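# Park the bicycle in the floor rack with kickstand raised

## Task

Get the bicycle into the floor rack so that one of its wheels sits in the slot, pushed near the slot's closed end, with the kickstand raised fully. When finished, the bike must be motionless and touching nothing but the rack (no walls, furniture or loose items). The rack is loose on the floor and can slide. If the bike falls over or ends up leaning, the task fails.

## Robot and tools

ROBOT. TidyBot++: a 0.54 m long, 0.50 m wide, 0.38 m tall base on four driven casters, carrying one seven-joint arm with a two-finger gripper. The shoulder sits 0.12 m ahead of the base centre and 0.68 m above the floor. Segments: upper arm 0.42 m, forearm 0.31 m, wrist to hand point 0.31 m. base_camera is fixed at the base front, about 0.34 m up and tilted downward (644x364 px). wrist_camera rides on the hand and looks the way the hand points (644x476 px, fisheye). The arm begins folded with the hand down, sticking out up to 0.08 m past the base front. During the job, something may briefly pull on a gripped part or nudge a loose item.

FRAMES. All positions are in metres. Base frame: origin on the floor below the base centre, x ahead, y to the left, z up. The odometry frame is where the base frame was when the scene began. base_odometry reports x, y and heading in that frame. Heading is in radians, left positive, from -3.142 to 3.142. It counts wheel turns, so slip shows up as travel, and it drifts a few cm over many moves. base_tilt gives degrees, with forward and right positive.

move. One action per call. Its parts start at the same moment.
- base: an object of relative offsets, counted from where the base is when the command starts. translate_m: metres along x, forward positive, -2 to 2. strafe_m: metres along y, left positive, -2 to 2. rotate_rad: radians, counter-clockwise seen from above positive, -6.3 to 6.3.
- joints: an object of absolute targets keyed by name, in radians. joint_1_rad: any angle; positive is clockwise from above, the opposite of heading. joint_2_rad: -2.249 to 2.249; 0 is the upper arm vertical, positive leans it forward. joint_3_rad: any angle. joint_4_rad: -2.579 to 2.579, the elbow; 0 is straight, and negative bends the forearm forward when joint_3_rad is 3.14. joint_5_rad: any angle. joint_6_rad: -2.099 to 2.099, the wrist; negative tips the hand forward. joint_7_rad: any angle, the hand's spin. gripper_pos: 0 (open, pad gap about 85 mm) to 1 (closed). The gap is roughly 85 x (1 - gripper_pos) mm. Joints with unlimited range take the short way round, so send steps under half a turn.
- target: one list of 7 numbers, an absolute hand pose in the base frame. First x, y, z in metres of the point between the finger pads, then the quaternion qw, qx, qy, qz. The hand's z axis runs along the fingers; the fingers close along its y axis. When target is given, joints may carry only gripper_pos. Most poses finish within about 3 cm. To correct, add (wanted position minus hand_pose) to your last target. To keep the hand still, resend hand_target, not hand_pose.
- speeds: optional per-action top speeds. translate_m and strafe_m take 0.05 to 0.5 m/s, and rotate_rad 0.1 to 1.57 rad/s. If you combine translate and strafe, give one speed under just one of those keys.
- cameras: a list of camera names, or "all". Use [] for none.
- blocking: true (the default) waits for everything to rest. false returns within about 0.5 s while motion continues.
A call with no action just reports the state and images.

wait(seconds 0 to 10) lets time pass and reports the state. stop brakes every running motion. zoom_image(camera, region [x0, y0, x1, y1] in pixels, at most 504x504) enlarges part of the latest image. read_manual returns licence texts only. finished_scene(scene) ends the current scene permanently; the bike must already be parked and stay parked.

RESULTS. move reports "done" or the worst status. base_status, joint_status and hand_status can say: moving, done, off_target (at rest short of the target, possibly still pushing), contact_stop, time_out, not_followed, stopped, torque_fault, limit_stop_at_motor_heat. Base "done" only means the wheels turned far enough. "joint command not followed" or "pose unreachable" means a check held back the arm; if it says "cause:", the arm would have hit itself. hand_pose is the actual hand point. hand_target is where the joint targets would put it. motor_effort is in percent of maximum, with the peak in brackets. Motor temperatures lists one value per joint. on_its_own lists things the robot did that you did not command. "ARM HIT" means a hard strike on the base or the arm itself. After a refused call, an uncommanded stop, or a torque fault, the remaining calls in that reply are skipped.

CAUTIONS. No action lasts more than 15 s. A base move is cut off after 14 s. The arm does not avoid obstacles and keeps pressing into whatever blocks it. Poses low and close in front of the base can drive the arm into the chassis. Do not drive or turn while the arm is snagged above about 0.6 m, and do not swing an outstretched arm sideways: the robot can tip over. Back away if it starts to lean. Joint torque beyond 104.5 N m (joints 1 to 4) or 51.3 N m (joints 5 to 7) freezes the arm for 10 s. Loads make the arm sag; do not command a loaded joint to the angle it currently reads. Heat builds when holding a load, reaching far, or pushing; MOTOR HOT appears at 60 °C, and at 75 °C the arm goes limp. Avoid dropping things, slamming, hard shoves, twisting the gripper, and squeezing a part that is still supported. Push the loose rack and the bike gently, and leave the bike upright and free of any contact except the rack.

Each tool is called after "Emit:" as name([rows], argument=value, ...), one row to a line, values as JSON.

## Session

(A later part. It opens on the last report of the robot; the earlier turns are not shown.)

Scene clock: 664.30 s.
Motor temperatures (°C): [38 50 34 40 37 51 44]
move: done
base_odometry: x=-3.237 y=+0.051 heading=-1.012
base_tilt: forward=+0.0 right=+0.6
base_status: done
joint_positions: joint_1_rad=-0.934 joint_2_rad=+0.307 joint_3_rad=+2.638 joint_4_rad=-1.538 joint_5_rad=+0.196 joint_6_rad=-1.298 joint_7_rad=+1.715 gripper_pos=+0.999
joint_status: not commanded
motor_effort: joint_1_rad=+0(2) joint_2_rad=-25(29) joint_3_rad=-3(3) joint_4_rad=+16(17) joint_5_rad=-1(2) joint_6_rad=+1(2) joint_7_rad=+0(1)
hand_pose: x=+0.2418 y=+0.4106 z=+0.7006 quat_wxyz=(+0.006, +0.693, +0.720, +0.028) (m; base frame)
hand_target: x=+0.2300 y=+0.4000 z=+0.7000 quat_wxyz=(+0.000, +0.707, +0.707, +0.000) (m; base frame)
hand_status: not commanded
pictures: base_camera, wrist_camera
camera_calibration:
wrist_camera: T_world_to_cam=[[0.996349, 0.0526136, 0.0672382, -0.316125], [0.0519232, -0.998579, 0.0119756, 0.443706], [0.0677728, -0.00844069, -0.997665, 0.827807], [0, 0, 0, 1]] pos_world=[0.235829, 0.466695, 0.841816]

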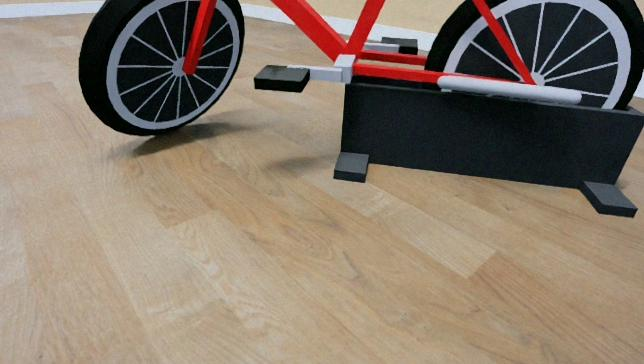

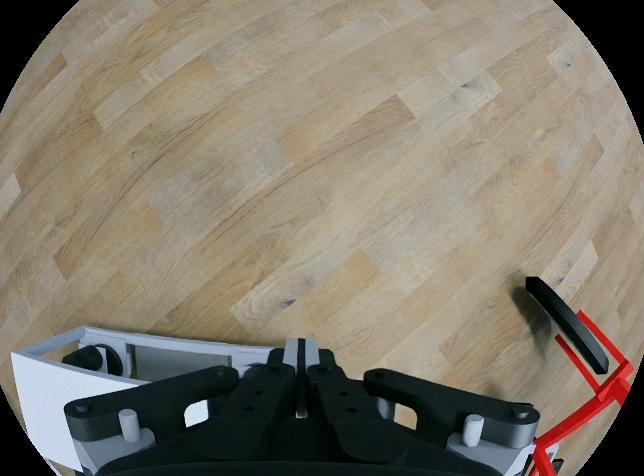

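Emit:
wait(seconds=1.5, cameras=["base_camera"])

Scene clock: 666.03 s.
Motor temperatures (°C): [38 50 34 40 37 51 44]
base_odometry: x=-3.237 y=+0.051 heading=-1.012
base_tilt: forward=+0.0 right=+0.6
base_status: done
joint_positions: joint_1_rad=-0.934 joint_2_rad=+0.307 joint_3_rad=+2.638 joint_4_rad=-1.538 joint_5_rad=+0.196 joint_6_rad=-1.298 joint_7_rad=+1.715 gripper_pos=+0.999
joint_status: not commanded
motor_effort: joint_1_rad=+0(2) joint_2_rad=-25(29) joint_3_rad=-2(3) joint_4_rad=+17(17) joint_5_rad=+0(2) joint_6_rad=+1(2) joint_7_rad=+0(1)
hand_pose: x=+0.2418 y=+0.4106 z=+0.7006 quat_wxyz=(+0.006, +0.693, +0.720, +0.028) (m; base frame)
hand_target: x=+0.2300 y=+0.4000 z=+0.7000 quat_wxyz=(+0.000, +0.707, +0.707, +0.000) (m; base frame)
hand_status: not commanded
wait: 1.50 s; at rest by 0.03 s
pictures: base_camera

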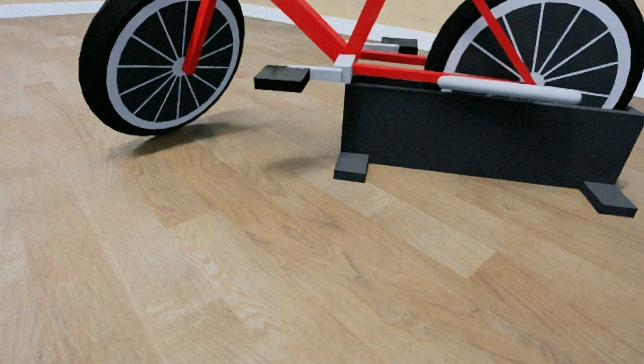

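Emit:
finished_scene(scene=2)

The scene is finished: the task was done.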